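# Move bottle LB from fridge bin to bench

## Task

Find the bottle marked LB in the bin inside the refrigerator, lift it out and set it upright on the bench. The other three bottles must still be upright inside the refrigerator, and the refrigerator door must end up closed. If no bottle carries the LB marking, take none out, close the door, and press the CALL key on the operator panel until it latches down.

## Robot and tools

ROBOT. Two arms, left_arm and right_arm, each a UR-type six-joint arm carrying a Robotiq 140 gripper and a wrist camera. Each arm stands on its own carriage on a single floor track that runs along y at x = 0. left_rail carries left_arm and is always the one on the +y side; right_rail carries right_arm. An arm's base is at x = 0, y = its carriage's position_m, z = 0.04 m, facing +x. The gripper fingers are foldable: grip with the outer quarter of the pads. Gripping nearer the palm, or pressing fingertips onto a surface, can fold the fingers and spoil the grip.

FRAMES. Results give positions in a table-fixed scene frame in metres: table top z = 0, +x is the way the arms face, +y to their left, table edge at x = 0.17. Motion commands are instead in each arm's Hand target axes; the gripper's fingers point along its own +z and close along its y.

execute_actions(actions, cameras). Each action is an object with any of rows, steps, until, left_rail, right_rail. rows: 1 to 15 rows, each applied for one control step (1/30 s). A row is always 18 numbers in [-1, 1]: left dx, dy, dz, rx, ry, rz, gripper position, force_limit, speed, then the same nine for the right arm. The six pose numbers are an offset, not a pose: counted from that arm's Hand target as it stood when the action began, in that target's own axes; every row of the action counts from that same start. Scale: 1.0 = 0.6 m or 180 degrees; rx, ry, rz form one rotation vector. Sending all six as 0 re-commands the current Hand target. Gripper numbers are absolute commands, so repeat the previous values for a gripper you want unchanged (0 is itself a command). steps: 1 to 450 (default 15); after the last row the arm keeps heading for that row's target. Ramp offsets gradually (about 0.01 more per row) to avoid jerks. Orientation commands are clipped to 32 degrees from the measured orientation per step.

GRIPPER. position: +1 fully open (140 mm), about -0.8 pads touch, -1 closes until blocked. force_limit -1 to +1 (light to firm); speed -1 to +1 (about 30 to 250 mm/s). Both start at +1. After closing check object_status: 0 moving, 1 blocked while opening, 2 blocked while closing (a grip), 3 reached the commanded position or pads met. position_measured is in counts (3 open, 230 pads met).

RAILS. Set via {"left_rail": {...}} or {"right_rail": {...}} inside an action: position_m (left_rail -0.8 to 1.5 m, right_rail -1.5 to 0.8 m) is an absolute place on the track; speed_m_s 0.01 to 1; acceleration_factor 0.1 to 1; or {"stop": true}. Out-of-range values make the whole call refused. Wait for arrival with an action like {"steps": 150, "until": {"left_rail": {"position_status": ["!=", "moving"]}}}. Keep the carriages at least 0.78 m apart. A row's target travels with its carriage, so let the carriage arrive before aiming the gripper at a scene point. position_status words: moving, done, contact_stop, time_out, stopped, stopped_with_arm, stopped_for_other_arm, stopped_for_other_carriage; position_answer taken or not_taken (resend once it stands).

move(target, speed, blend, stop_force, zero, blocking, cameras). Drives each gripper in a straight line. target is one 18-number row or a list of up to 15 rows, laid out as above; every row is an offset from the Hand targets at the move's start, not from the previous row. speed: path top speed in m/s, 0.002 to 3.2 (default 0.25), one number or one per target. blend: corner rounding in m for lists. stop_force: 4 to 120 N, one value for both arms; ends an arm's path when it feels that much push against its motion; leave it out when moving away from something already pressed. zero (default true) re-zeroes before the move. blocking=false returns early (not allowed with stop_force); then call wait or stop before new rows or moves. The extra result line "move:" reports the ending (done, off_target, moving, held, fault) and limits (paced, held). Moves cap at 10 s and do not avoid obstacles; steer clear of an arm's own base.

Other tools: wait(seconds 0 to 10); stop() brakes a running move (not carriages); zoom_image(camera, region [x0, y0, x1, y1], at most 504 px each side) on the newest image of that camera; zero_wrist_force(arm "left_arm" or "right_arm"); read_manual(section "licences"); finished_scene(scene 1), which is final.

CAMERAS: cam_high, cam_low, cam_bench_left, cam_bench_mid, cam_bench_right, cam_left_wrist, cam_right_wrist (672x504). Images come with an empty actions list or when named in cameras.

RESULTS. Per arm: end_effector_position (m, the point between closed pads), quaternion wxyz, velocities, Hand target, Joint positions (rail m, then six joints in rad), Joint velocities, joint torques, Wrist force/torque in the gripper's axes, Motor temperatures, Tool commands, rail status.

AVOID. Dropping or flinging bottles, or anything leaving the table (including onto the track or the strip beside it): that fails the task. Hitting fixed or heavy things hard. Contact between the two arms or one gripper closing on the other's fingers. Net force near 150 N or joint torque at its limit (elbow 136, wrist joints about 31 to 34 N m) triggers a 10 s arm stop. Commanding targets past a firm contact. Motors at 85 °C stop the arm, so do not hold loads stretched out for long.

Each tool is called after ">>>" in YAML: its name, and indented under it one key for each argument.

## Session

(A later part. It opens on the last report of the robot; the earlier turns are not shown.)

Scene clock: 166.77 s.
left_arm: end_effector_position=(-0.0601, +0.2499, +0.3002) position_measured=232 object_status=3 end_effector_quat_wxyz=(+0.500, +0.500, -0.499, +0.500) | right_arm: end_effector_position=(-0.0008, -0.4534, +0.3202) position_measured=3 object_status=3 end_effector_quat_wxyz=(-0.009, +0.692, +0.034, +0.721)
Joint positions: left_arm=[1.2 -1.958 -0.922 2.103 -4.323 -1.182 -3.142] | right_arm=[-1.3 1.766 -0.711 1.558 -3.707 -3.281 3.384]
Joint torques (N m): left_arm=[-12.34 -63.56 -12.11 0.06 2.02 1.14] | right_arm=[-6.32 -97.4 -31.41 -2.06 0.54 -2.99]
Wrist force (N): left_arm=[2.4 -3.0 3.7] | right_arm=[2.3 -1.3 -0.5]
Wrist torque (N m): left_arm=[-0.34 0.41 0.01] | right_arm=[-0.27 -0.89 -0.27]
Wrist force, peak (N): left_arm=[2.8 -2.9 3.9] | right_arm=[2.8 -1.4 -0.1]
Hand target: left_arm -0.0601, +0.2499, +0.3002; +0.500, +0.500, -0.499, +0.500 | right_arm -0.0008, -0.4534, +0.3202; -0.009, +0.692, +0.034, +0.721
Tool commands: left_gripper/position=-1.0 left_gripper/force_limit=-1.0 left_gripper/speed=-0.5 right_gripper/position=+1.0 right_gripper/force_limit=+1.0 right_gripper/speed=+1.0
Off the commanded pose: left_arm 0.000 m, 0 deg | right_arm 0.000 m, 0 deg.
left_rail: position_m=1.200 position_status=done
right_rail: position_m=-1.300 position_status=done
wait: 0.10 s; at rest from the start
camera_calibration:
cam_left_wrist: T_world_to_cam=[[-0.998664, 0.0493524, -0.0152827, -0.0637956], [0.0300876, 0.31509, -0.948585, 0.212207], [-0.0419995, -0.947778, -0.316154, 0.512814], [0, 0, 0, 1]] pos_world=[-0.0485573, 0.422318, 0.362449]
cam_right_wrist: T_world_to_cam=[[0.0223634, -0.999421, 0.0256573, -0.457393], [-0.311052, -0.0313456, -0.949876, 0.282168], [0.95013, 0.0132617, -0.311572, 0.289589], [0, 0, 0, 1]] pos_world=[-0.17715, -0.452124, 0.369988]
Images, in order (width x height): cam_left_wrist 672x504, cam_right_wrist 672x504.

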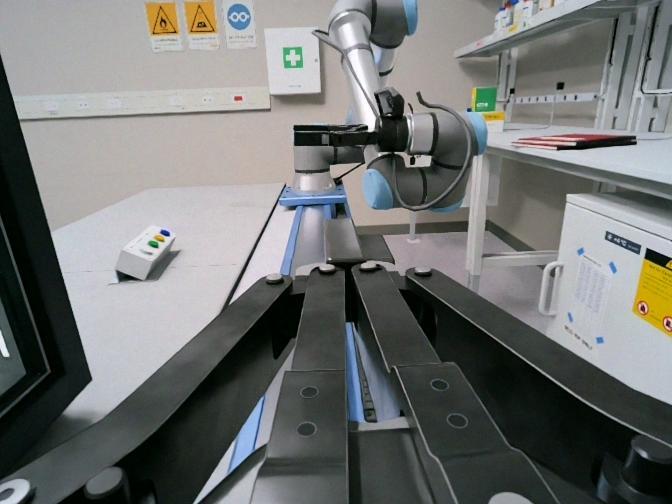

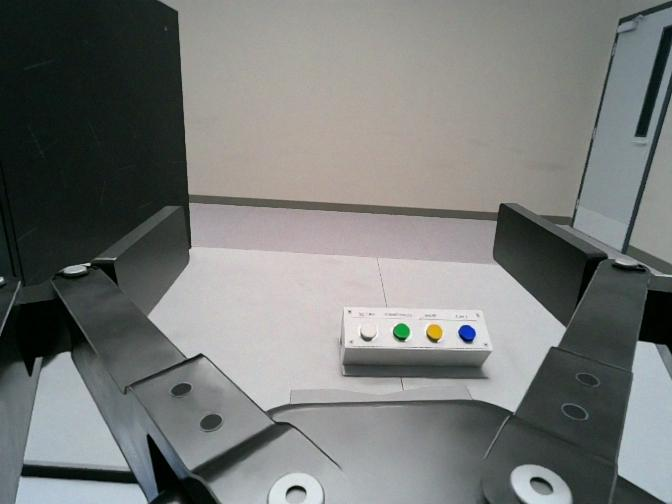

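>>> execute_actions:
  actions:
    - {"rows":[[0,0,0,0,0,0,-0.444,-0.3,0,0,0,0,0,0,0,1,1,1]],"left_rail":{"position_m":1.4},"steps":120,"until":{"left_rail":{"position_status":["!=","moving"]}}}

>>> move:
  target: [0,-0.532,-0.117,0,0,0,-0.444,-0.3,0,0.667,0.245,0.168,0.7055,-0.009,-0.677,1,1,1]
  speed: 0.4
  cameras: ["cam_left_wrist","cam_bench_mid"]

Scene clock: 185.23 s.
left_arm: end_effector_position=(-0.0601, +0.4499, +0.3002) position_measured=185 object_status=3 end_effector_quat_wxyz=(+0.500, +0.500, -0.499, +0.500) | right_arm: end_effector_position=(-0.0008, -0.4534, +0.3202) position_measured=3 object_status=3 end_effector_quat_wxyz=(-0.009, +0.692, +0.034, +0.721)
Joint positions: left_arm=[1.4 -1.958 -0.922 2.103 -4.323 -1.182 -3.142] | right_arm=[-1.3 1.766 -0.711 1.558 -3.707 -3.281 3.384]
Joint torques (N m): left_arm=[-9.36 -80.67 -31.1 -2.48 2.03 0.84] | right_arm=[-5.22 -96.4 -32.19 -2.07 0.32 -3.15]
Wrist force (N): left_arm=[2.5 -2.8 3.5] | right_arm=[2.5 -1.4 0.1]
Wrist torque (N m): left_arm=[-0.29 0.40 0.01] | right_arm=[-0.30 -0.92 -0.27]
Wrist force, peak (N): left_arm=[2.8 -2.4 8.2] | right_arm=[2.7 -2.0 -0.1]
Hand target: left_arm -0.0601, +0.4499, +0.3002; +0.500, +0.500, -0.499, +0.500 | right_arm -0.0008, -0.4534, +0.3202; -0.009, +0.692, +0.034, +0.721
Off the commanded pose: left_arm 0.000 m, 0 deg | right_arm 0.000 m, 0 deg.
left_rail: position_m=1.400 position_status=done
right_rail: position_m=-1.300 position_status=done

Scene clock: 189.93 s.
left_arm: end_effector_position=(+0.2590, +0.5206, +0.3001) position_measured=185 object_status=3 end_effector_quat_wxyz=(+0.500, +0.500, -0.499, +0.500) | right_arm: end_effector_position=(+0.0922, -0.5801, +0.7291) position_measured=3 object_status=3 end_effector_quat_wxyz=(-0.001, +0.001, +1.000, +0.000)
Joint positions: left_arm=[1.4 -1.419 -0.933 2.133 -4.342 -1.721 -3.142] | right_arm=[-1.3 1.2 -1.463 1.03 -1.138 -1.569 1.202]
Joint torques (N m): left_arm=[13.93 -61.34 -31.34 0.38 -2.85 -0.99] | right_arm=[10.94 -47.4 -54.76 -1.53 -2.05 -3.68]
Wrist force (N): left_arm=[2.1 -2.8 3.4] | right_arm=[-0.5 -0.5 0.0]
Wrist torque (N m): left_arm=[-0.29 0.47 0.03] | right_arm=[-0.13 0.10 0.01]
Wrist force, peak (N): left_arm=[2.0 -2.8 4.0] | right_arm=[1.8 -2.8 -0.2]
Hand target: left_arm +0.2590, +0.5206, +0.3001; +0.500, +0.500, -0.499, +0.500 | right_arm +0.0922, -0.5801, +0.7292; -0.001, +0.001, +1.000, +0.000
Off the commanded pose: left_arm 0.000 m, 0 deg | right_arm 0.000 m, 0 deg.
left_rail: position_m=1.400 position_status=done
right_rail: position_m=-1.300 position_status=done
move: done
camera_calibration:
cam_left_wrist: T_world_to_cam=[[-0.998664, 0.0493524, -0.0152827, 0.241417], [0.0300876, 0.31509, -0.948585, 0.117219], [-0.0419995, -0.947778, -0.316154, 0.782743], [0, 0, 0, 1]] pos_world=[0.270443, 0.693018, 0.362349]
Images, in order (width x height): cam_bench_mid 672x504, cam_left_wrist 672x504.

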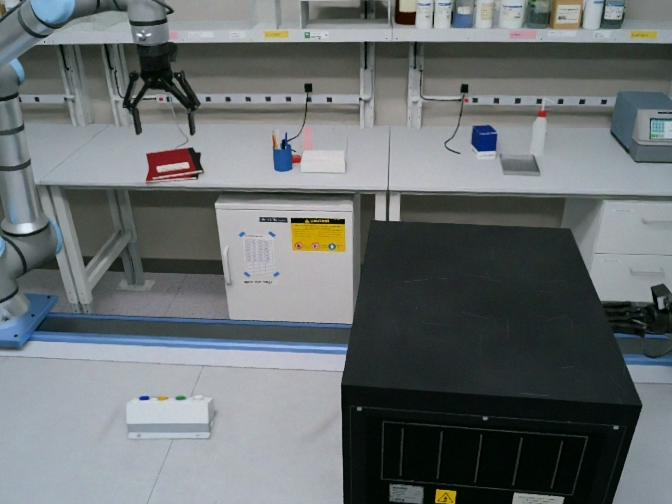

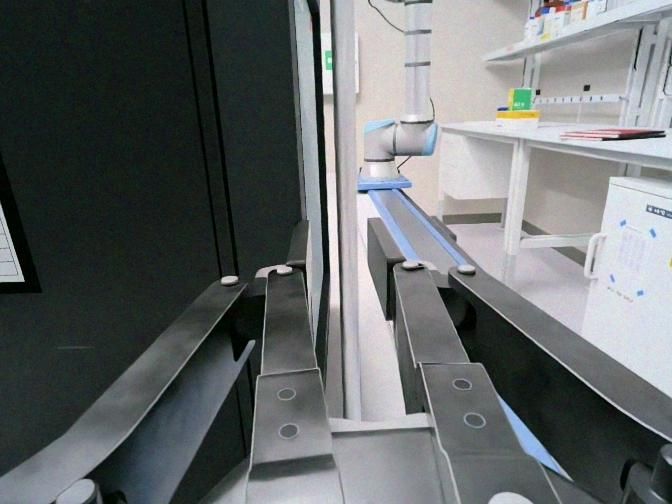

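>>> move:
  target: [0,0.003,0.137,0,0,0,-0.444,-0.3,0,0,0,0,0,0,0,-1,-1,-0.5]
  speed: 0.08
  stop_force: 12

>>> execute_actions:
  actions:
    - {"right_rail":{"position_m":-0.62},"rows":[[0,0,0,0,0,0,-1,-0.3,-1,0,0,0,0,0,0,-1,-1,-0.5]],"steps":120,"until":{"right_rail":{"position_status":["!=","moving"]}}}
    - {"steps":30}

>>> move:
  target:
    - [0,0.033,0.0015,0.0139,0,0,-1,-0.3,-1,0,0,0,0,0,0,-1,-1,-0.5]
    - [0,0.1315,0.0233,0.0556,0,0,-1,-0.3,-1,0,0,0,0,0,0,-1,-1,-0.5]
    - [0,0.257,0.0692,0.111,0,0,-1,-0.3,-1,0,0,0,0,0,0,-1,-1,-0.5]
    - [0,0.3725,0.136,0.1667,0,0,-1,-0.3,-1,0,0,0,0,0,0,-1,-1,-0.5]
    - [0,0.474,0.2217,0.2222,0,0,-1,-0.3,-1,0,0,0,0,0,0,-1,-1,-0.5]
    - [0,0.5605,0.3247,0.2778,0,0,-1,-0.3,-1,0,0,0,0,0,0,-1,-1,-0.5]
    - [0,0.627,0.440,0.3333,0,0,-1,-0.3,-1,0,0,0,0,0,0,-1,-1,-0.5]
  speed: [0.04,0.1,0.12,0.12,0.12,0.12,0.12]
  blend: [0.003,0.01,0.01,0.01,0.01,0.01,0]
  cameras: ["cam_left_wrist","cam_right_wrist","cam_bench_mid","cam_bench_right"]

Scene clock: 201.50 s.
left_arm: end_effector_position=(+0.2573, +0.4384, +0.3002) position_measured=185 object_status=3 end_effector_quat_wxyz=(+0.500, +0.500, -0.499, +0.500) | right_arm: end_effector_position=(+0.0922, -0.5801, +0.7292) position_measured=232 object_status=3 end_effector_quat_wxyz=(-0.001, +0.001, +1.000, +0.000)
Joint positions: left_arm=[1.4 -1.441 -0.875 1.981 -4.248 -1.699 -3.142] | right_arm=[-1.3 1.2 -1.463 1.03 -1.137 -1.569 1.202]
Joint torques (N m): left_arm=[-13.78 -67.67 -35.54 0.85 2.64 0.57] | right_arm=[11.51 -44.7 -54.48 -1.52 -1.9 -3.44]
Wrist force (N): left_arm=[2.0 -2.5 3.8] | right_arm=[-0.5 -0.2 0.1]
Wrist torque (N m): left_arm=[-0.22 0.50 0.02] | right_arm=[-0.07 0.09 0.01]
Wrist force, peak (N): left_arm=[2.3 -2.5 4.3] | right_arm=[-1.3 -0.4 0.1]
Hand target: left_arm +0.2573, +0.4384, +0.3002; +0.500, +0.500, -0.499, +0.500 | right_arm +0.0922, -0.5801, +0.7292; -0.001, +0.001, +1.000, +0.000
Off the commanded pose: left_arm 0.000 m, 0 deg | right_arm 0.000 m, 0 deg.
left_rail: position_m=1.400 position_status=done
right_rail: position_m=-1.300 position_status=done
move: done

Scene clock: 204.10 s.
left_arm: end_effector_position=(+0.2573, +0.4384, +0.3002) position_measured=209 object_status=2 end_effector_quat_wxyz=(+0.500, +0.500, -0.499, +0.500) | right_arm: end_effector_position=(+0.0922, +0.0999, +0.7292) position_measured=232 object_status=3 end_effector_quat_wxyz=(-0.001, +0.001, +1.000, +0.000)
Joint positions: left_arm=[1.4 -1.441 -0.875 1.981 -4.248 -1.699 -3.142] | right_arm=[-0.62 1.2 -1.463 1.03 -1.137 -1.569 1.202]
Joint torques (N m): left_arm=[45.02 -69.35 -35.51 0.42 19.87 1.29] | right_arm=[-12.87 -64.66 -54.81 -7.15 1.8 -3.11]
Wrist force (N): left_arm=[4.8 36.5 -13.4] | right_arm=[-0.2 -0.3 0.3]
Wrist torque (N m): left_arm=[-0.90 0.47 -0.14] | right_arm=[-0.08 0.03 0.01]
Wrist force, peak (N): left_arm=[4.3 36.6 -13.8] | right_arm=[-0.4 -4.2 -0.1]
Hand target: left_arm +0.2573, +0.4384, +0.3002; +0.500, +0.500, -0.499, +0.500 | right_arm +0.0922, +0.1000, +0.7292; -0.001, +0.001, +1.000, +0.000
Off the commanded pose: left_arm 0.000 m, 0 deg | right_arm 0.000 m, 0 deg.
left_rail: position_m=1.400 position_status=done
right_rail: position_m=-0.620 position_status=done

Scene clock: 209.77 s.
left_arm: end_effector_position=(-0.1184, +0.1739, +0.3003) position_measured=209 object_status=2 end_effector_quat_wxyz=(+0.183, +0.683, -0.182, +0.683) | right_arm: end_effector_position=(+0.0922, +0.1000, +0.7292) position_measured=232 object_status=3 end_effector_quat_wxyz=(-0.001, +0.001, +1.000, +0.000)
Joint positions: left_arm=[1.4 -2.098 -0.297 0.692 -3.474 0.005 -3.204] | right_arm=[-0.62 1.2 -1.463 1.03 -1.137 -1.569 1.202]
Joint torques (N m): left_arm=[38.34 -137.55 -66.73 3.25 4.03 -1.74] | right_arm=[-12.64 -57.11 -55.01 -7.16 1.64 -2.66]
Wrist force (N): left_arm=[-17.6 -1.1 -20.3] | right_arm=[-0.4 -0.3 0.0]
Wrist torque (N m): left_arm=[-0.18 0.18 -0.20] | right_arm=[-0.09 0.08 0.01]
Wrist force, peak (N): left_arm=[4.8 36.4 -13.3] | right_arm=[-0.8 -0.7 0.2]
Hand target: left_arm -0.1185, +0.1738, +0.3003; +0.183, +0.683, -0.182, +0.683 | right_arm +0.0922, +0.1000, +0.7292; -0.001, +0.001, +1.000, +0.000
Off the commanded pose: left_arm 0.000 m, 0 deg | right_arm 0.000 m, 0 deg.
left_rail: position_m=1.400 position_status=done
right_rail: position_m=-0.620 position_status=done
move: done
camera_calibration:
cam_left_wrist: T_world_to_cam=[[-0.542237, -0.84009, -0.0150877, 0.0902893], [-0.257886, 0.18349, -0.948592, 0.226824], [0.799671, -0.510471, -0.316143, 0.46189], [0, 0, 0, 1]] pos_world=[-0.261907, 0.270013, 0.362549]
cam_right_wrist: T_world_to_cam=[[0.0116721, 0.999197, 0.0383184, -0.1249], [0.937367, -0.024276, 0.347496, -0.344883], [0.348147, 0.0318624, -0.936898, 0.83089], [0, 0, 0, 1]] pos_world=[0.0354672, 0.0899534, 0.903091]
Images, in order (width x height): cam_bench_mid 672x504, cam_bench_right 672x504, cam_left_wrist 672x504, cam_right_wrist 672x504.

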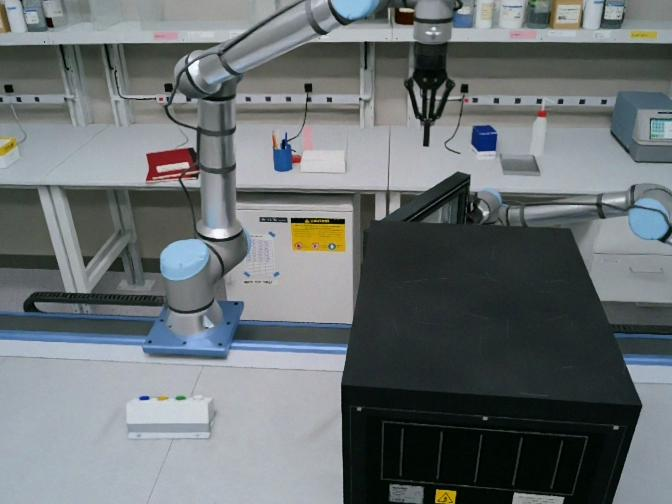

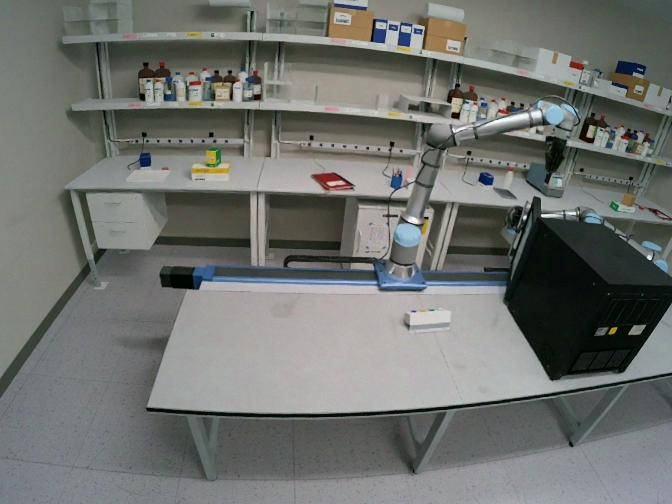

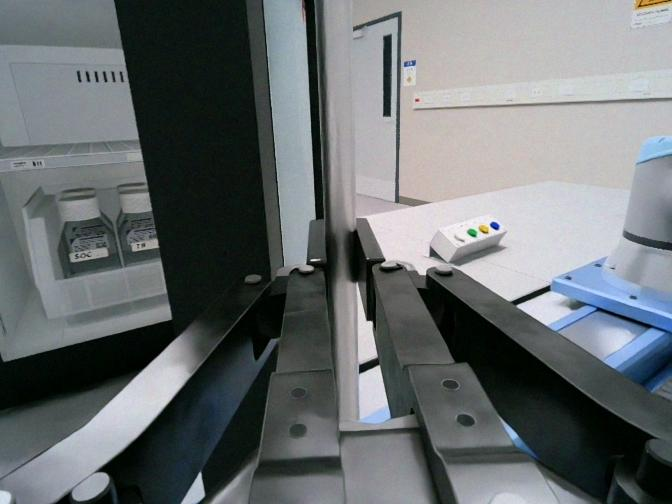

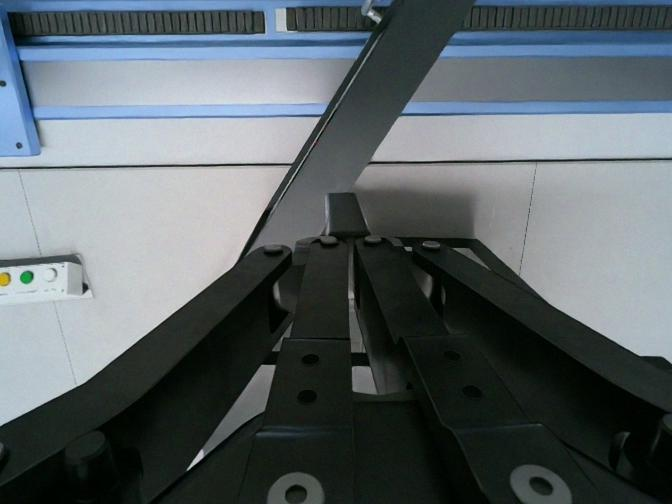

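>>> move:
  target:
    - [0,0,0,0,0,0,-1,-0.3,-1,0.154,0.283,0,0,0,0,-1,-1,-0.5]
    - [0,0,0,0,0,0,-1,-0.3,-1,0.154,0.283,0.407,0,0,0,-1,-1,-0.5]
  speed: 0.2
  cameras: ["cam_right_wrist"]

Scene clock: 217.60 s.
left_arm: end_effector_position=(-0.1185, +0.1738, +0.3003) position_measured=209 object_status=2 end_effector_quat_wxyz=(+0.183, +0.683, -0.182, +0.683) | right_arm: end_effector_position=(-0.0003, +0.2700, +0.4853) position_measured=232 object_status=3 end_effector_quat_wxyz=(-0.001, +0.001, +1.000, +0.000)
Joint positions: left_arm=[1.4 -2.098 -0.296 0.688 -3.478 0.005 -3.198] | right_arm=[-0.62 1.374 -1.27 1.235 -1.536 -1.569 1.375]
Joint torques (N m): left_arm=[15.89 -139.5 -67.98 -1.39 3.94 0.89] | right_arm=[-13.43 -100.52 -46.48 -8.5 1.55 -3.2]
Wrist force (N): left_arm=[-17.5 -1.3 -18.6] | right_arm=[-0.7 -0.3 -0.1]
Wrist torque (N m): left_arm=[-0.13 0.25 -0.08] | right_arm=[-0.08 0.12 -0.14]
Wrist force, peak (N): left_arm=[-18.4 -1.4 -21.0] | right_arm=[-1.8 -1.9 0.1]
Hand target: left_arm -0.1185, +0.1738, +0.3003; +0.183, +0.683, -0.182, +0.683 | right_arm -0.0003, +0.2700, +0.4852; -0.001, +0.001, +1.000, +0.000
Off the commanded pose: left_arm 0.000 m, 0 deg | right_arm 0.000 m, 0 deg.
left_rail: position_m=1.400 position_status=done
right_rail: position_m=-0.620 position_status=done
move: done
camera_calibration:
cam_right_wrist: T_world_to_cam=[[0.0117072, 0.999201, 0.0382249, -0.284376], [0.937366, -0.0242765, 0.347498, -0.169294], [0.348149, 0.0317625, -0.936901, 0.629193], [0, 0, 0, 1]] pos_world=[-0.0570328, 0.260054, 0.659191]
Images, in order (width x height): cam_right_wrist 672x504.

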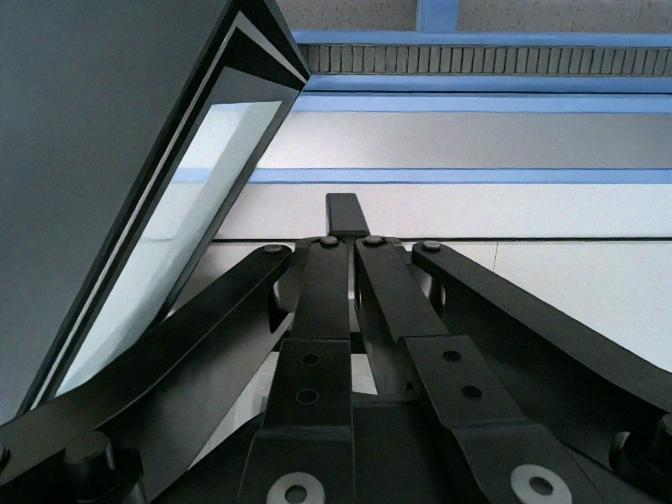

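>>> move:
  target: [0,0,0,0,0,0,-1,-0.3,-1,0.03,-0.052,0,0,0,0,-1,-1,-0.5]
  speed: 0.05
  stop_force: 10

>>> execute_actions:
  actions:
    - {"rows":[[0,0,0,0,0,0,-0.4,-0.3,-1,0,0,0,0,0,0,-1,-1,-0.5]],"steps":30}
  cameras: ["cam_left_wrist","cam_right_wrist"]

Scene clock: 224.03 s.
left_arm: end_effector_position=(-0.1185, +0.1738, +0.3004) position_measured=209 object_status=2 end_effector_quat_wxyz=(+0.183, +0.683, -0.182, +0.683) | right_arm: end_effector_position=(-0.0184, +0.2388, +0.4852) position_measured=232 object_status=3 end_effector_quat_wxyz=(-0.001, +0.001, +1.000, +0.000)
Joint positions: left_arm=[1.4 -2.098 -0.295 0.686 -3.48 0.005 -3.195] | right_arm=[-0.62 1.387 -1.324 1.305 -1.552 -1.569 1.389]
Joint torques (N m): left_arm=[15.73 -137.84 -65.76 -1.5 3.86 1.22] | right_arm=[13.43 -96.58 -41.2 -4.63 0.7 4.27]
Wrist force (N): left_arm=[-16.3 5.2 -13.6] | right_arm=[-3.7 6.9 -2.5]
Wrist torque (N m): left_arm=[-0.22 0.24 -0.26] | right_arm=[0.37 0.29 -0.16]
Wrist force, peak (N): left_arm=[-17.7 -1.5 -19.2] | right_arm=[-4.4 8.8 -3.1]
Hand target: left_arm -0.1185, +0.1738, +0.3003; +0.183, +0.683, -0.182, +0.683 | right_arm -0.0184, +0.2388, +0.4852; -0.001, +0.001, +1.000, +0.000
Off the commanded pose: left_arm 0.000 m, 0 deg | right_arm 0.000 m, 0 deg.
left_rail: position_m=1.400 position_status=done
right_rail: position_m=-0.620 position_status=done
move: done

Scene clock: 225.23 s.
left_arm: end_effector_position=(-0.1184, +0.1738, +0.3004) position_measured=179 object_status=3 end_effector_quat_wxyz=(+0.183, +0.683, -0.182, +0.683) | right_arm: end_effector_position=(-0.0184, +0.2388, +0.4852) position_measured=232 object_status=3 end_effector_quat_wxyz=(-0.001, +0.001, +1.000, +0.000)
Joint positions: left_arm=[1.4 -2.098 -0.294 0.685 -3.481 0.005 -3.193] | right_arm=[-0.62 1.387 -1.324 1.305 -1.552 -1.569 1.389]
Joint torques (N m): left_arm=[-3.38 -115.19 -56.56 -1.34 -1.59 1.01] | right_arm=[1.32 -91.7 -56.49 -4.83 0.44 4.02]
Wrist force (N): left_arm=[3.3 -0.9 4.0] | right_arm=[-0.9 0.5 -0.4]
Wrist torque (N m): left_arm=[0.13 0.22 -0.03] | right_arm=[0.01 0.12 -0.14]
Wrist force, peak (N): left_arm=[-16.2 5.2 -13.8] | right_arm=[-4.0 7.2 -0.9]
Hand target: left_arm -0.1185, +0.1738, +0.3003; +0.183, +0.683, -0.182, +0.683 | right_arm -0.0184, +0.2388, +0.4852; -0.001, +0.001, +1.000, +0.000
Off the commanded pose: left_arm 0.000 m, 0 deg | right_arm 0.000 m, 0 deg.
left_rail: position_m=1.400 position_status=done
right_rail: position_m=-0.620 position_status=done
camera_calibration:
cam_left_wrist: T_world_to_cam=[[-0.542106, -0.840175, -0.015055, 0.0903348], [-0.257923, 0.183417, -0.948596, 0.226835], [0.799748, -0.510356, -0.316132, 0.461876], [0, 0, 0, 1]] pos_world=[-0.261907, 0.270013, 0.362549]
cam_right_wrist: T_world_to_cam=[[0.0115785, 0.9992, 0.0382833, -0.253033], [0.937368, -0.0241761, 0.3475, -0.153074], [0.348148, 0.031862, -0.936898, 0.636366], [0, 0, 0, 1]] pos_world=[-0.0751328, 0.228854, 0.659091]
Images, in order (width x height): cam_left_wrist 672x504, cam_right_wrist 672x504.

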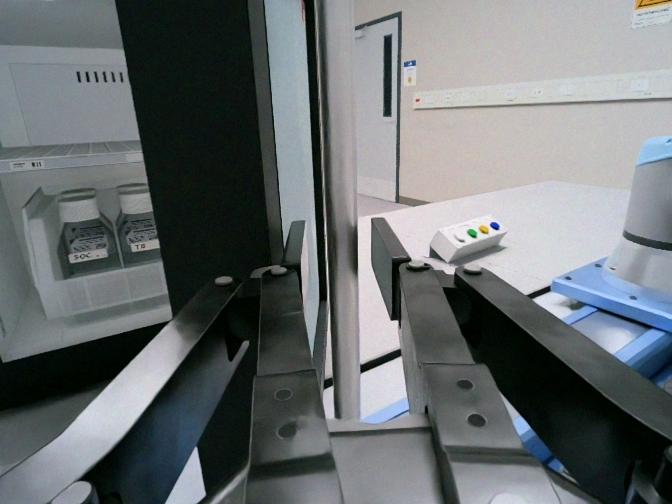

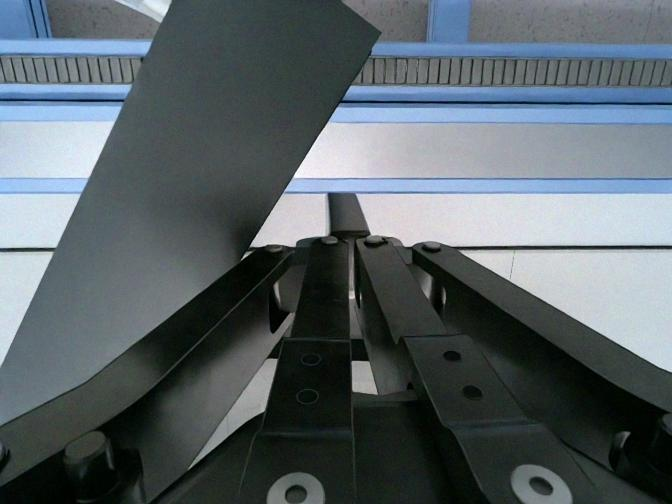

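>>> move:
  target:
    - [0,0,-0.167,0,0,0,-0.4,-0.3,-1,0,0,0,0,0,0,-1,-1,-0.5]
    - [0,-0.59,-0.231,-0.333,0,0,-0.4,-0.3,-1,0,0,0,0,0,0,-1,-1,-0.5]
  speed: 0.25
  blend: [0.02,0]

>>> move:
  target:
    - [0,0,0,0,0,0,-0.4,-0.3,-1,0.078,-0.12,0,0,0,0,-1,-1,-0.5]
    - [0,0,0,0,0,0,-0.4,-0.3,-1,0.13,-0.253,0,0,0,0,-1,-1,-0.5]
    - [0,0,0,0,0,0,-0.4,-0.3,-1,0.153,-0.441,0,0,0,0,-1,-1,-0.5]
  speed: 0.1
  blend: [0.02,0.02,0]
  cameras: ["cam_left_wrist","cam_right_wrist","cam_bench_mid","cam_bench_right"]

Scene clock: 235.10 s.
left_arm: end_effector_position=(-0.0621, +0.5498, +0.3002) position_measured=179 object_status=3 end_effector_quat_wxyz=(+0.499, +0.501, -0.499, +0.501) | right_arm: end_effector_position=(-0.0184, +0.2388, +0.4852) position_measured=232 object_status=3 end_effector_quat_wxyz=(-0.001, +0.001, +1.000, +0.000)
Joint positions: left_arm=[1.4 -2.04 -0.989 2.301 -4.453 -1.099 -3.142] | right_arm=[-0.62 1.387 -1.324 1.305 -1.552 -1.569 1.389]
Joint torques (N m): left_arm=[12.47 -84.95 -6.7 -7.12 -3.21 0.99] | right_arm=[-12.63 -75.77 -57.02 -5.17 -0.69 2.62]
Wrist force (N): left_arm=[3.2 -1.6 4.0] | right_arm=[-0.8 -0.3 0.2]
Wrist torque (N m): left_arm=[-0.03 0.22 -0.01] | right_arm=[-0.12 0.11 -0.15]
Wrist force, peak (N): left_arm=[3.5 -1.2 6.2] | right_arm=[-1.5 0.1 -0.1]
Hand target: left_arm -0.0620, +0.5498, +0.3002; +0.500, +0.501, -0.499, +0.501 | right_arm -0.0184, +0.2388, +0.4852; -0.001, +0.001, +1.000, +0.000
Off the commanded pose: left_arm 0.000 m, 0 deg | right_arm 0.000 m, 0 deg.
left_rail: position_m=1.400 position_status=done
right_rail: position_m=-0.620 position_status=done
move: done

Scene clock: 238.47 s.
left_arm: end_effector_position=(-0.0620, +0.5498, +0.3002) position_measured=179 object_status=3 end_effector_quat_wxyz=(+0.500, +0.501, -0.499, +0.501) | right_arm: end_effector_position=(-0.1106, -0.0255, +0.4852) position_measured=232 object_status=3 end_effector_quat_wxyz=(-0.001, +0.001, +1.000, +0.000)
Joint positions: left_arm=[1.4 -2.04 -0.989 2.301 -4.453 -1.099 -3.142] | right_arm=[-0.62 1.462 -1.755 1.751 -1.566 -1.569 1.463]
Joint torques (N m): left_arm=[10.41 -81.65 -6.48 -7.12 -2.95 1.13] | right_arm=[-0.77 -52.33 -45.93 -1.49 1.31 2.56]
Wrist force (N): left_arm=[3.1 -1.4 4.1] | right_arm=[-0.8 0.0 0.3]
Wrist torque (N m): left_arm=[0.01 0.23 -0.01] | right_arm=[-0.02 0.15 -0.15]
Wrist force, peak (N): left_arm=[3.3 -1.8 4.1] | right_arm=[-2.7 3.2 -0.9]
Hand target: left_arm -0.0620, +0.5498, +0.3002; +0.500, +0.501, -0.499, +0.501 | right_arm -0.1106, -0.0257, +0.4852; -0.001, +0.001, +1.000, +0.000
Off the commanded pose: left_arm 0.000 m, 0 deg | right_arm 0.000 m, 0 deg.
left_rail: position_m=1.400 position_status=done
right_rail: position_m=-0.620 position_status=done
move: done
camera_calibration:
cam_left_wrist: T_world_to_cam=[[-0.998711, 0.0484043, -0.0152846, -0.0800121], [0.0297906, 0.315126, -0.948582, 0.117637], [-0.0410988, -0.947815, -0.316162, 0.797011], [0, 0, 0, 1]] pos_world=[-0.0506572, 0.722221, 0.362349]
cam_right_wrist: T_world_to_cam=[[0.0116101, 0.999203, 0.0381896, 0.0121901], [0.937335, -0.0241761, 0.34759, -0.0731032], [0.348236, 0.0317609, -0.936869, 0.676879], [0, 0, 0, 1]] pos_world=[-0.167333, -0.035446, 0.659091]
Images, in order (width x height): cam_bench_mid 672x504, cam_bench_right 672x504, cam_left_wrist 672x504, cam_right_wrist 672x504.

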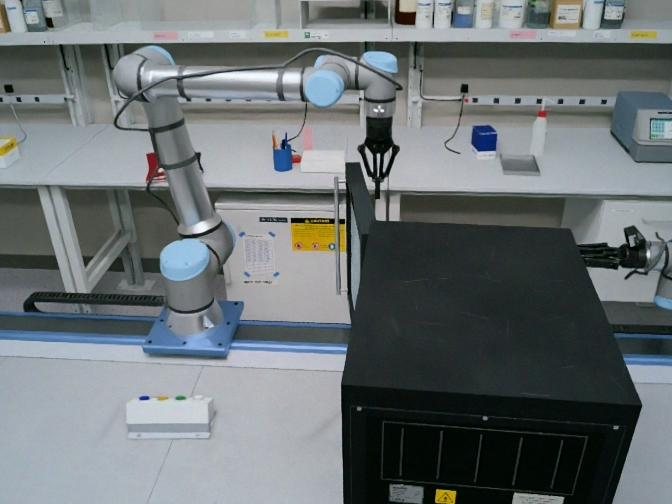

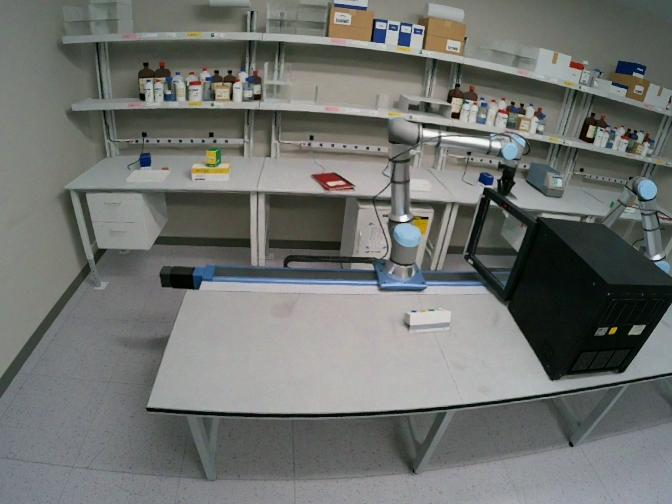

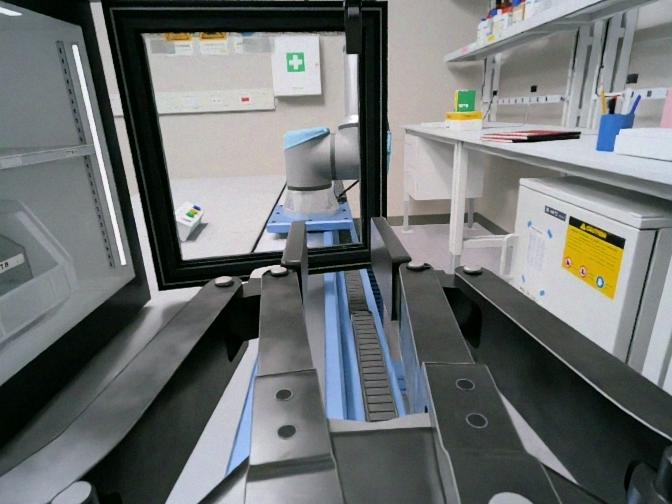

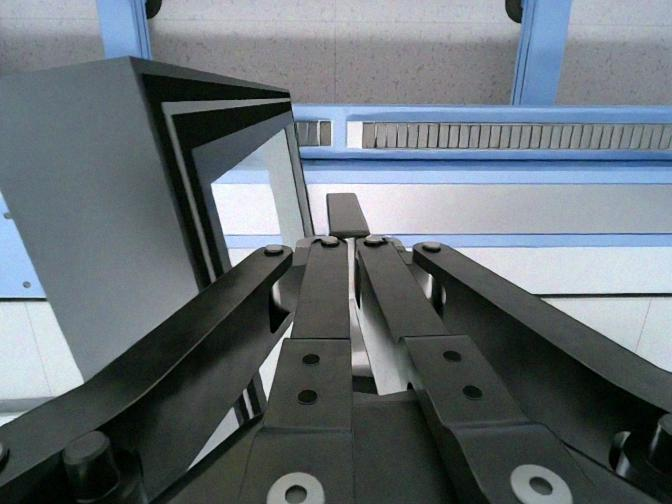

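>>> move:
  target: [0.083,-0.437,-0.25,0.5,0,0,-0.4,-0.3,-1,0,0,0,0,0,0,-1,-1,-0.5]
  speed: 0.35

>>> execute_actions:
  actions:
    - {"left_rail":{"position_m":1.0},"steps":120,"until":{"left_rail":{"position_status":["!=","moving"]}}}
  cameras: ["cam_left_wrist","cam_bench_right"]

Scene clock: 247.70 s.
left_arm: end_effector_position=(+0.1997, +0.7004, +0.3499) position_measured=179 object_status=3 end_effector_quat_wxyz=(-0.001, +0.707, +0.001, +0.707) | right_arm: end_effector_position=(-0.1106, -0.0256, +0.4852) position_measured=232 object_status=3 end_effector_quat_wxyz=(-0.001, +0.001, +1.000, +0.000)
Joint positions: left_arm=[1.4 -2.016 -0.912 1.893 -4.123 0.447 -3.141] | right_arm=[-0.62 1.462 -1.756 1.751 -1.566 -1.569 1.463]
Joint torques (N m): left_arm=[12.3 -64.12 -35.38 5.69 2.67 -2.08] | right_arm=[-14.12 -35.2 -54.87 -7.11 1.63 -3.3]
Wrist force (N): left_arm=[3.2 -1.5 4.1] | right_arm=[-0.6 0.2 0.0]
Wrist torque (N m): left_arm=[0.00 0.26 -0.02] | right_arm=[-0.01 0.12 -0.15]
Wrist force, peak (N): left_arm=[3.3 -1.2 5.1] | right_arm=[0.3 5.3 -1.1]
Hand target: left_arm +0.1998, +0.7004, +0.3499; -0.001, +0.707, +0.001, +0.707 | right_arm -0.1106, -0.0256, +0.4852; -0.001, +0.001, +1.000, +0.000
Off the commanded pose: left_arm 0.000 m, 0 deg | right_arm 0.000 m, 0 deg.
left_rail: position_m=1.400 position_status=done
right_rail: position_m=-0.620 position_status=done
move: done

Scene clock: 249.03 s.
left_arm: end_effector_position=(+0.1998, +0.3005, +0.3499) position_measured=179 object_status=3 end_effector_quat_wxyz=(-0.001, +0.707, +0.001, +0.707) | right_arm: end_effector_position=(-0.1106, -0.0256, +0.4852) position_measured=232 object_status=3 end_effector_quat_wxyz=(-0.001, +0.001, +1.000, +0.000)
Joint positions: left_arm=[1 -2.015 -0.912 1.893 -4.123 0.447 -3.141] | right_arm=[-0.62 1.462 -1.756 1.751 -1.566 -1.569 1.463]
Joint torques (N m): left_arm=[4.75 -93.99 -17.64 -1.44 -0.79 -2.01] | right_arm=[-12.92 -36.21 -53.76 -7.27 1.59 -3.15]
Wrist force (N): left_arm=[2.7 -1.2 4.2] | right_arm=[-0.7 0.4 -0.1]
Wrist torque (N m): left_arm=[0.07 0.36 -0.02] | right_arm=[0.03 0.15 -0.16]
Wrist force, peak (N): left_arm=[2.8 -6.9 4.0] | right_arm=[-0.8 -0.2 -0.3]
Hand target: left_arm +0.1998, +0.3005, +0.3499; -0.001, +0.707, +0.001, +0.707 | right_arm -0.1106, -0.0256, +0.4852; -0.001, +0.001, +1.000, +0.000
Tool commands: left_gripper/position=-0.4 left_gripper/force_limit=-0.3 left_gripper/speed=-1.0 right_gripper/position=-1.0 right_gripper/force_limit=-1.0 right_gripper/speed=-0.5
Off the commanded pose: left_arm 0.000 m, 0 deg | right_arm 0.000 m, 0 deg.
left_rail: position_m=1.000 position_status=done
right_rail: position_m=-0.620 position_status=done
camera_calibration:
cam_left_wrist: T_world_to_cam=[[-0.0483769, -0.998714, -0.0151684, 0.319018], [-0.31552, 0.0296885, -0.948455, 0.390285], [0.947685, -0.0410973, -0.31655, 0.117336], [0, 0, 0, 1]] pos_world=[0.027378, 0.311843, 0.412149]
Images, in order (width x height): cam_bench_right 672x504, cam_left_wrist 672x504.

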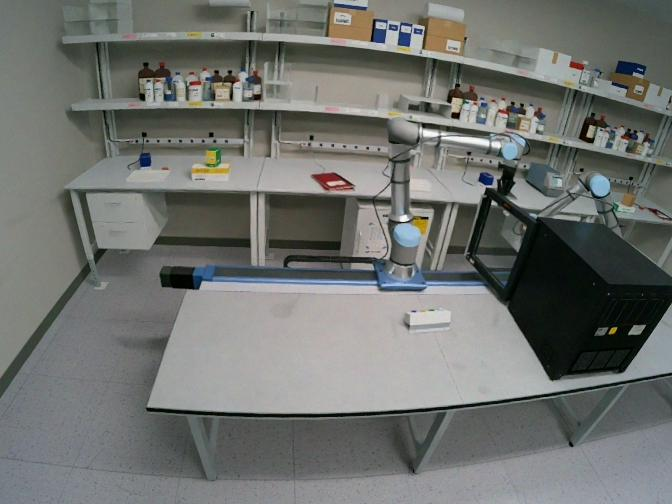

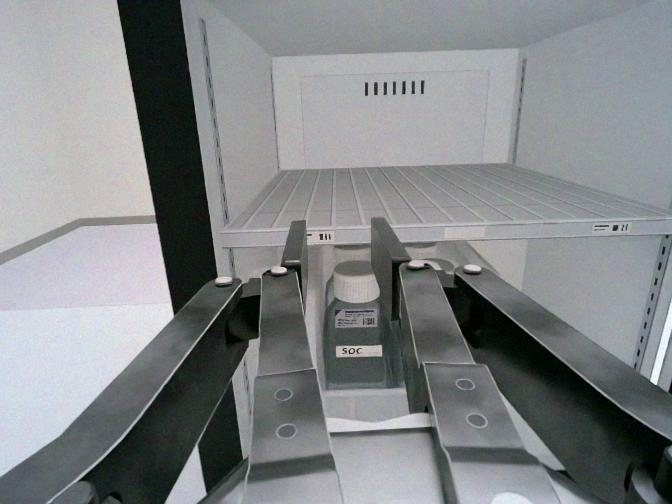

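>>> zoom_image:
  camera: "cam_left_wrist"
  region: [280, 220, 500, 400]

Scaled by 2.291 from the camera's 672x504 image, which has a finer 960x720 frame.

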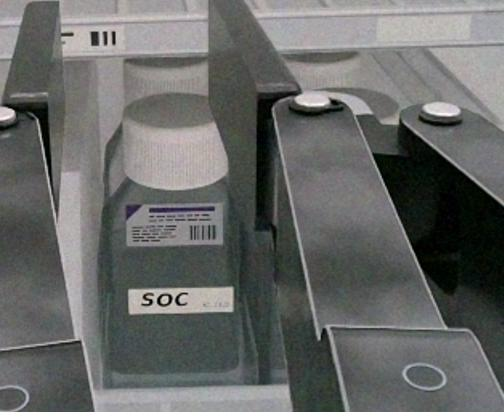

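>>> move:
  target: [-0.083,0.1,-0.083,0,0,0,1,-0.3,0,0,0,0,0,0,0,-1,-1,-0.5]
  speed: 0.3
  cameras: ["cam_left_wrist"]

>>> zoom_image:
  camera: "cam_left_wrist"
  region: [220, 150, 500, 390]

Scene clock: 257.83 s.
left_arm: end_effector_position=(+0.1502, +0.2403, +0.3002) position_measured=3 object_status=0 end_effector_quat_wxyz=(-0.001, +0.707, +0.001, +0.707) | right_arm: end_effector_position=(-0.1106, -0.0256, +0.4852) position_measured=232 object_status=3 end_effector_quat_wxyz=(-0.001, +0.001, +1.000, +0.000)
Joint positions: left_arm=[1 -2.04 -0.775 1.737 -4.104 0.472 -3.142] | right_arm=[-0.62 1.462 -1.756 1.751 -1.566 -1.569 1.463]
Joint torques (N m): left_arm=[-13.64 -77.73 -35.98 5.62 2.51 1.33] | right_arm=[-11.9 -43.49 -49.37 -7.09 1.64 -3.34]
Wrist force (N): left_arm=[3.0 -1.2 3.9] | right_arm=[-0.6 -0.1 0.3]
Wrist torque (N m): left_arm=[0.08 0.34 -0.01] | right_arm=[-0.08 0.14 -0.15]
Wrist force, peak (N): left_arm=[4.0 -2.9 5.3] | right_arm=[-0.8 -0.2 -0.6]
Hand target: left_arm +0.1501, +0.2403, +0.3001; -0.001, +0.707, +0.001, +0.707 | right_arm -0.1106, -0.0256, +0.4852; -0.001, +0.001, +1.000, +0.000
Off the commanded pose: left_arm 0.000 m, 0 deg | right_arm 0.000 m, 0 deg.
left_rail: position_m=1.000 position_status=done
right_rail: position_m=-0.620 position_status=done
move: done
camera_calibration:
cam_left_wrist: T_world_to_cam=[[-0.0484407, -0.998713, -0.0150398, 0.255793], [-0.31561, 0.0295906, -0.948428, 0.329293], [0.947652, -0.0411958, -0.316637, 0.146194], [0, 0, 0, 1]] pos_world=[-0.0222219, 0.251742, 0.362449]
Images, in order (width x height): cam_left_wrist 672x504.

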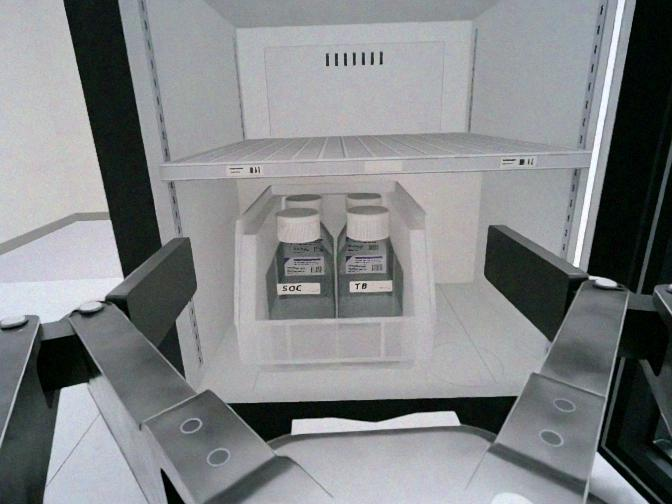

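Scaled by 1.800 from the camera's 672x504 image, which has a finer 960x720 frame.

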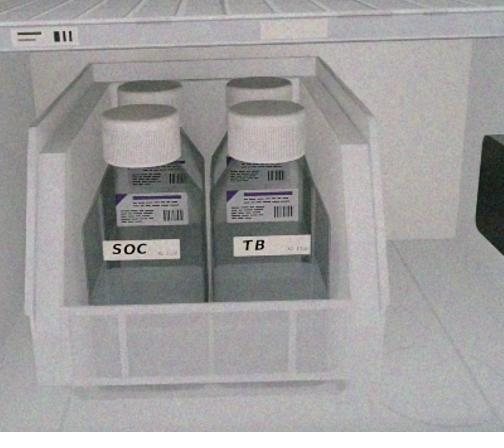

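>>> move:
  target: [0,-0.017,0.19,0,-0.083,0,1,-0.3,0,0,0,0,0,0,0,-1,-1,-0.5]
  speed: 0.2
  cameras: ["cam_left_wrist"]

>>> zoom_image:
  camera: "cam_left_wrist"
  region: [220, 150, 460, 350]

Scene clock: 277.77 s.
left_arm: end_effector_position=(+0.2641, +0.2508, +0.3001) position_measured=3 object_status=3 end_effector_quat_wxyz=(-0.001, +0.793, +0.001, +0.609) | right_arm: end_effector_position=(-0.1106, -0.0256, +0.4852) position_measured=232 object_status=3 end_effector_quat_wxyz=(-0.001, +0.001, +1.000, +0.000)
Joint positions: left_arm=[1 -1.891 -0.871 1.629 -4.6 0.412 -2.484] | right_arm=[-0.62 1.462 -1.756 1.751 -1.566 -1.569 1.463]
Joint torques (N m): left_arm=[12.31 -105.66 -41.92 0.85 1.26 2.32] | right_arm=[-12.62 -51.56 -47.67 -7.06 1.73 -3.12]
Wrist force (N): left_arm=[3.6 -0.8 3.4] | right_arm=[-0.2 -0.1 0.2]
Wrist torque (N m): left_arm=[0.07 0.09 -0.18] | right_arm=[-0.08 0.03 -0.16]
Wrist force, peak (N): left_arm=[4.1 -1.0 5.1] | right_arm=[-0.9 -0.1 -0.3]
Hand target: left_arm +0.2641, +0.2508, +0.3001; -0.001, +0.793, +0.001, +0.609 | right_arm -0.1106, -0.0256, +0.4852; -0.001, +0.001, +1.000, +0.000
Off the commanded pose: left_arm 0.000 m, 0 deg | right_arm 0.000 m, 0 deg.
left_rail: position_m=1.000 position_status=done
right_rail: position_m=-0.620 position_status=done
move: done
camera_calibration:
cam_left_wrist: T_world_to_cam=[[-0.0505962, -0.998718, -0.00138516, 0.268212], [-0.549315, 0.0289872, -0.835112, 0.392749], [0.834082, -0.0414926, -0.550078, 0.138764], [0, 0, 0, 1]] pos_world=[0.113572, 0.262241, 0.404692]
Images, in order (width x height): cam_left_wrist 672x504.

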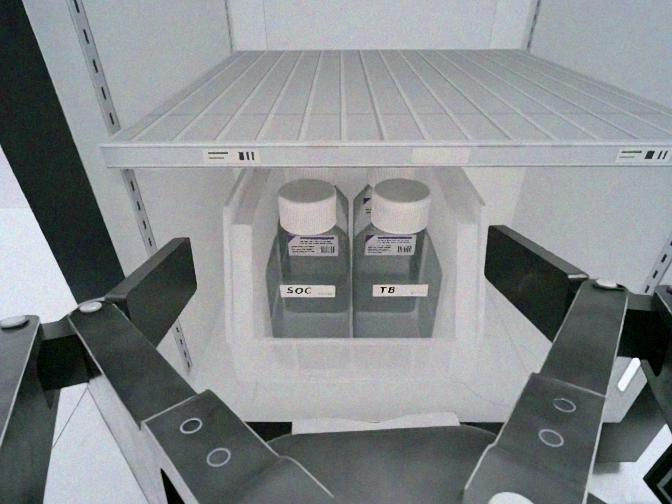

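Scaled by 2.100 from the camera's 672x504 image, which has a finer 960x720 frame.

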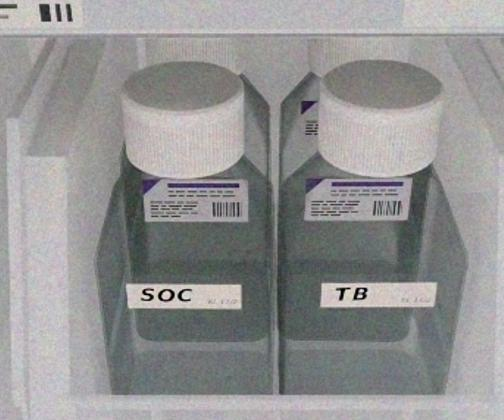

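>>> move:
  target: [0,-0.2,0,0,0,0,1,-0.3,0,0,0,0,0,0,0,-1,-1,-0.5]
  speed: 0.2
  cameras: ["cam_left_wrist"]

>>> zoom_image:
  camera: "cam_left_wrist"
  region: [300, 150, 540, 350]

>>> move:
  target: [0,0.4,0,0,0,0,1,-0.3,0,0,0,0,0,0,0,-1,-1,-0.5]
  speed: 0.2
  cameras: ["cam_left_wrist"]

>>> zoom_image:
  camera: "cam_left_wrist"
  region: [120, 150, 360, 350]

Scene clock: 285.67 s.
left_arm: end_effector_position=(+0.2638, +0.3707, +0.3001) position_measured=3 object_status=3 end_effector_quat_wxyz=(-0.001, +0.793, +0.001, +0.609) | right_arm: end_effector_position=(-0.1106, -0.0256, +0.4852) position_measured=232 object_status=3 end_effector_quat_wxyz=(-0.001, +0.001, +1.000, +0.000)
Joint positions: left_arm=[1 -1.952 -1.011 1.916 -4.666 0.461 -2.574] | right_arm=[-0.62 1.462 -1.756 1.751 -1.566 -1.569 1.463]
Joint torques (N m): left_arm=[-11.74 -91.58 -16.41 0.95 1.39 -2.33] | right_arm=[-13.51 -51.16 -47.43 -6.92 1.77 -3.13]
Wrist force (N): left_arm=[3.1 -1.2 3.3] | right_arm=[-0.8 0.0 -0.2]
Wrist torque (N m): left_arm=[-0.04 0.21 -0.04] | right_arm=[-0.05 0.17 -0.15]
Wrist force, peak (N): left_arm=[2.9 -2.8 3.6] | right_arm=[-0.9 0.2 -0.3]
Hand target: left_arm +0.2638, +0.3708, +0.3001; -0.001, +0.793, +0.001, +0.609 | right_arm -0.1106, -0.0256, +0.4852; -0.001, +0.001, +1.000, +0.000
Off the commanded pose: left_arm 0.000 m, 0 deg | right_arm 0.000 m, 0 deg.
left_rail: position_m=1.000 position_status=done
right_rail: position_m=-0.620 position_status=done
move: done
camera_calibration:
cam_left_wrist: T_world_to_cam=[[-0.050653, -0.998715, -0.0014617, 0.387984], [-0.549427, 0.0290881, -0.835035, 0.389106], [0.834005, -0.041494, -0.550195, 0.143963], [0, 0, 0, 1]] pos_world=[0.113372, 0.382141, 0.404692]
Images, in order (width x height): cam_left_wrist 672x504.

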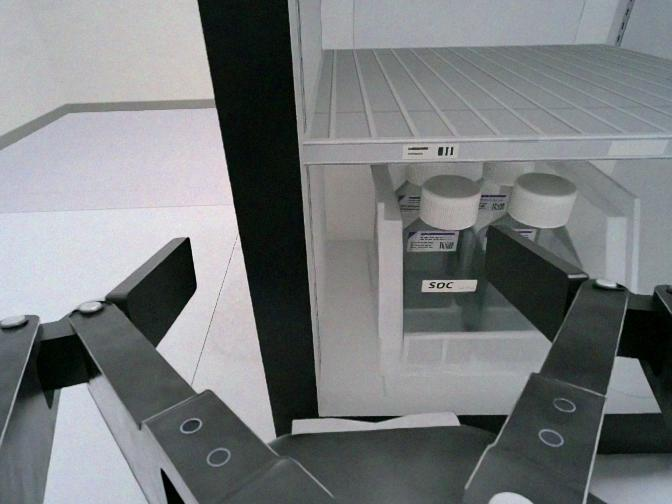

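Scaled by 2.100 from the camera's 672x504 image, which has a finer 960x720 frame.

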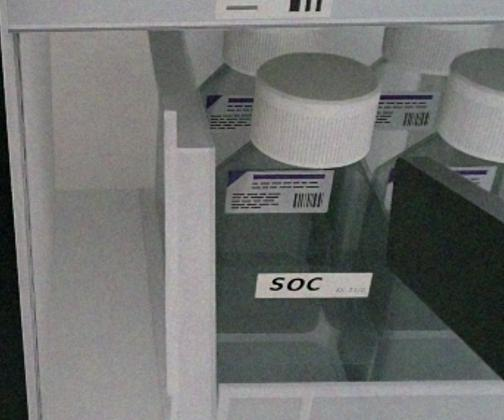

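Scene clock: 287.63 s.
left_arm: end_effector_position=(+0.2644, +0.1308, +0.3002) position_measured=3 object_status=3 end_effector_quat_wxyz=(-0.001, +0.793, +0.001, +0.609) | right_arm: end_effector_position=(-0.1106, -0.0256, +0.4852) position_measured=232 object_status=3 end_effector_quat_wxyz=(-0.001, +0.001, +1.000, +0.000)
Joint positions: left_arm=[1 -1.846 -0.712 1.303 -4.506 0.379 -2.406] | right_arm=[-0.62 1.462 -1.756 1.751 -1.566 -1.569 1.463]
Joint torques (N m): left_arm=[12.17 -90.56 -47.04 9.29 -5.48 1.94] | right_arm=[-13.41 -50.88 -47.41 -7.21 1.73 -3.11]
Wrist force (N): left_arm=[3.2 -0.9 3.1] | right_arm=[-0.4 0.1 -0.4]
Wrist torque (N m): left_arm=[0.04 0.20 -0.15] | right_arm=[-0.03 0.08 -0.16]
Wrist force, peak (N): left_arm=[2.9 -2.7 3.4] | right_arm=[-0.9 -0.1 0.2]
Hand target: left_arm +0.2644, +0.1308, +0.3001; -0.001, +0.793, +0.001, +0.609 | right_arm -0.1106, -0.0256, +0.4852; -0.001, +0.001, +1.000, +0.000
Off the commanded pose: left_arm 0.000 m, 0 deg | right_arm 0.000 m, 0 deg.
left_rail: position_m=1.000 position_status=done
right_rail: position_m=-0.620 position_status=done
move: done
camera_calibration:
cam_left_wrist: T_world_to_cam=[[-0.050652, -0.998715, -0.00146019, 0.148417], [-0.549427, 0.0290863, -0.835035, 0.396443], [0.834005, -0.041494, -0.550195, 0.133647], [0, 0, 0, 1]] pos_world=[0.113872, 0.142241, 0.404792]
Images, in order (width x height): cam_left_wrist 672x504.

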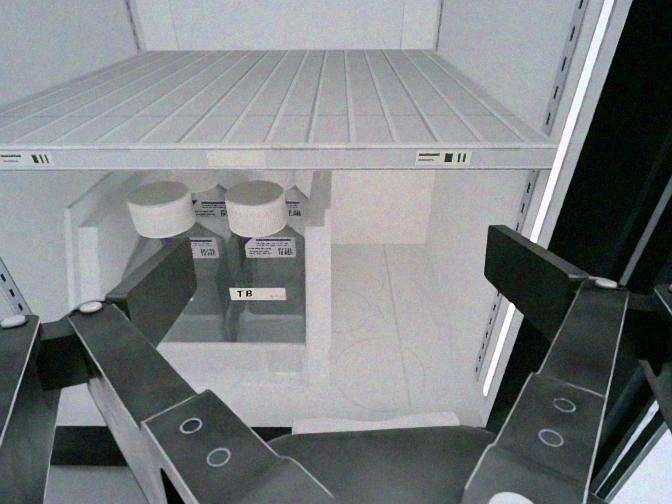

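Scaled by 2.100 from the camera's 672x504 image, which has a finer 960x720 frame.

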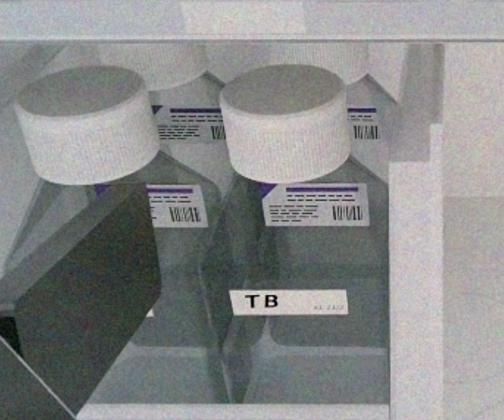

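>>> move:
  target: [0.0205,-0.179,-0.117,0.1824,-0.1824,-0.4756,-1,-1,0,0,0,0,0,0,0,-1,-1,-0.5]
  speed: 0.3
  cameras: ["cam_left_wrist"]

Scene clock: 317.43 s.
left_arm: end_effector_position=(+0.2403, +0.1700, +0.3114) position_measured=233 object_status=3 end_effector_quat_wxyz=(+0.083, +0.818, +0.278, +0.496) | right_arm: end_effector_position=(-0.1106, -0.0256, +0.4852) position_measured=232 object_status=3 end_effector_quat_wxyz=(-0.001, +0.001, +1.000, +0.000)
Joint positions: left_arm=[1 -1.829 -0.771 1.199 -4.518 0.655 -2.8] | right_arm=[-0.62 1.462 -1.756 1.751 -1.566 -1.569 1.463]
Joint torques (N m): left_arm=[-14.45 -87.27 -30.28 10.74 -5.67 2.37] | right_arm=[-13.03 -51.98 -47.69 -7.16 1.64 -3.27]
Wrist force (N): left_arm=[2.8 1.0 2.2] | right_arm=[-0.6 -0.3 -0.3]
Wrist torque (N m): left_arm=[0.13 0.07 -0.23] | right_arm=[-0.13 0.12 -0.16]
Wrist force, peak (N): left_arm=[6.4 1.5 0.8] | right_arm=[-0.9 -0.4 -0.7]
Hand target: left_arm +0.2403, +0.1700, +0.3114; +0.083, +0.818, +0.278, +0.496 (not the last commanded pose) | right_arm -0.1106, -0.0256, +0.4852; -0.001, +0.001, +1.000, +0.000
Off the commanded pose: left_arm 0.082 m, 62 deg | right_arm 0.000 m, 0 deg.
left_rail: position_m=1.000 position_status=done
right_rail: position_m=-0.620 position_status=done
move: held (left_arm; a check stopped the path); limits=held
pose unreachable (left arm): on one or more control steps of this call, first in action 0 (counted from 0), this arm could not follow its commanded pose, so it was not sent that pose on those steps. It may still have moved: this result reports where it is.
cause: moving toward the commanded pose would bring a part of the arm too close to another arm (a part of this arm just beyond joint 5 (wrist 1) and the right arm's gripper, 21 mm apart when this arm was first held).
camera_calibration:
cam_left_wrist: T_world_to_cam=[[0.323905, -0.845734, 0.424052, -0.0621135], [-0.616834, -0.528632, -0.583151, 0.423991], [0.717358, -0.0726839, -0.692903, 0.239246], [0, 0, 0, 1]] pos_world=[0.110026, 0.188993, 0.439365]
Images, in order (width x height): cam_left_wrist 672x504.

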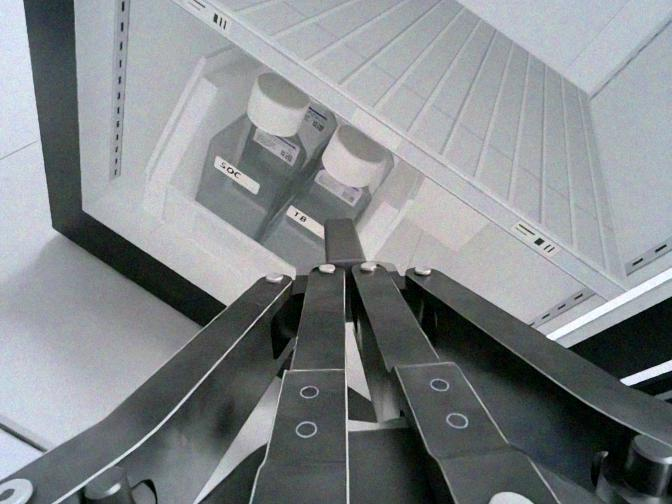

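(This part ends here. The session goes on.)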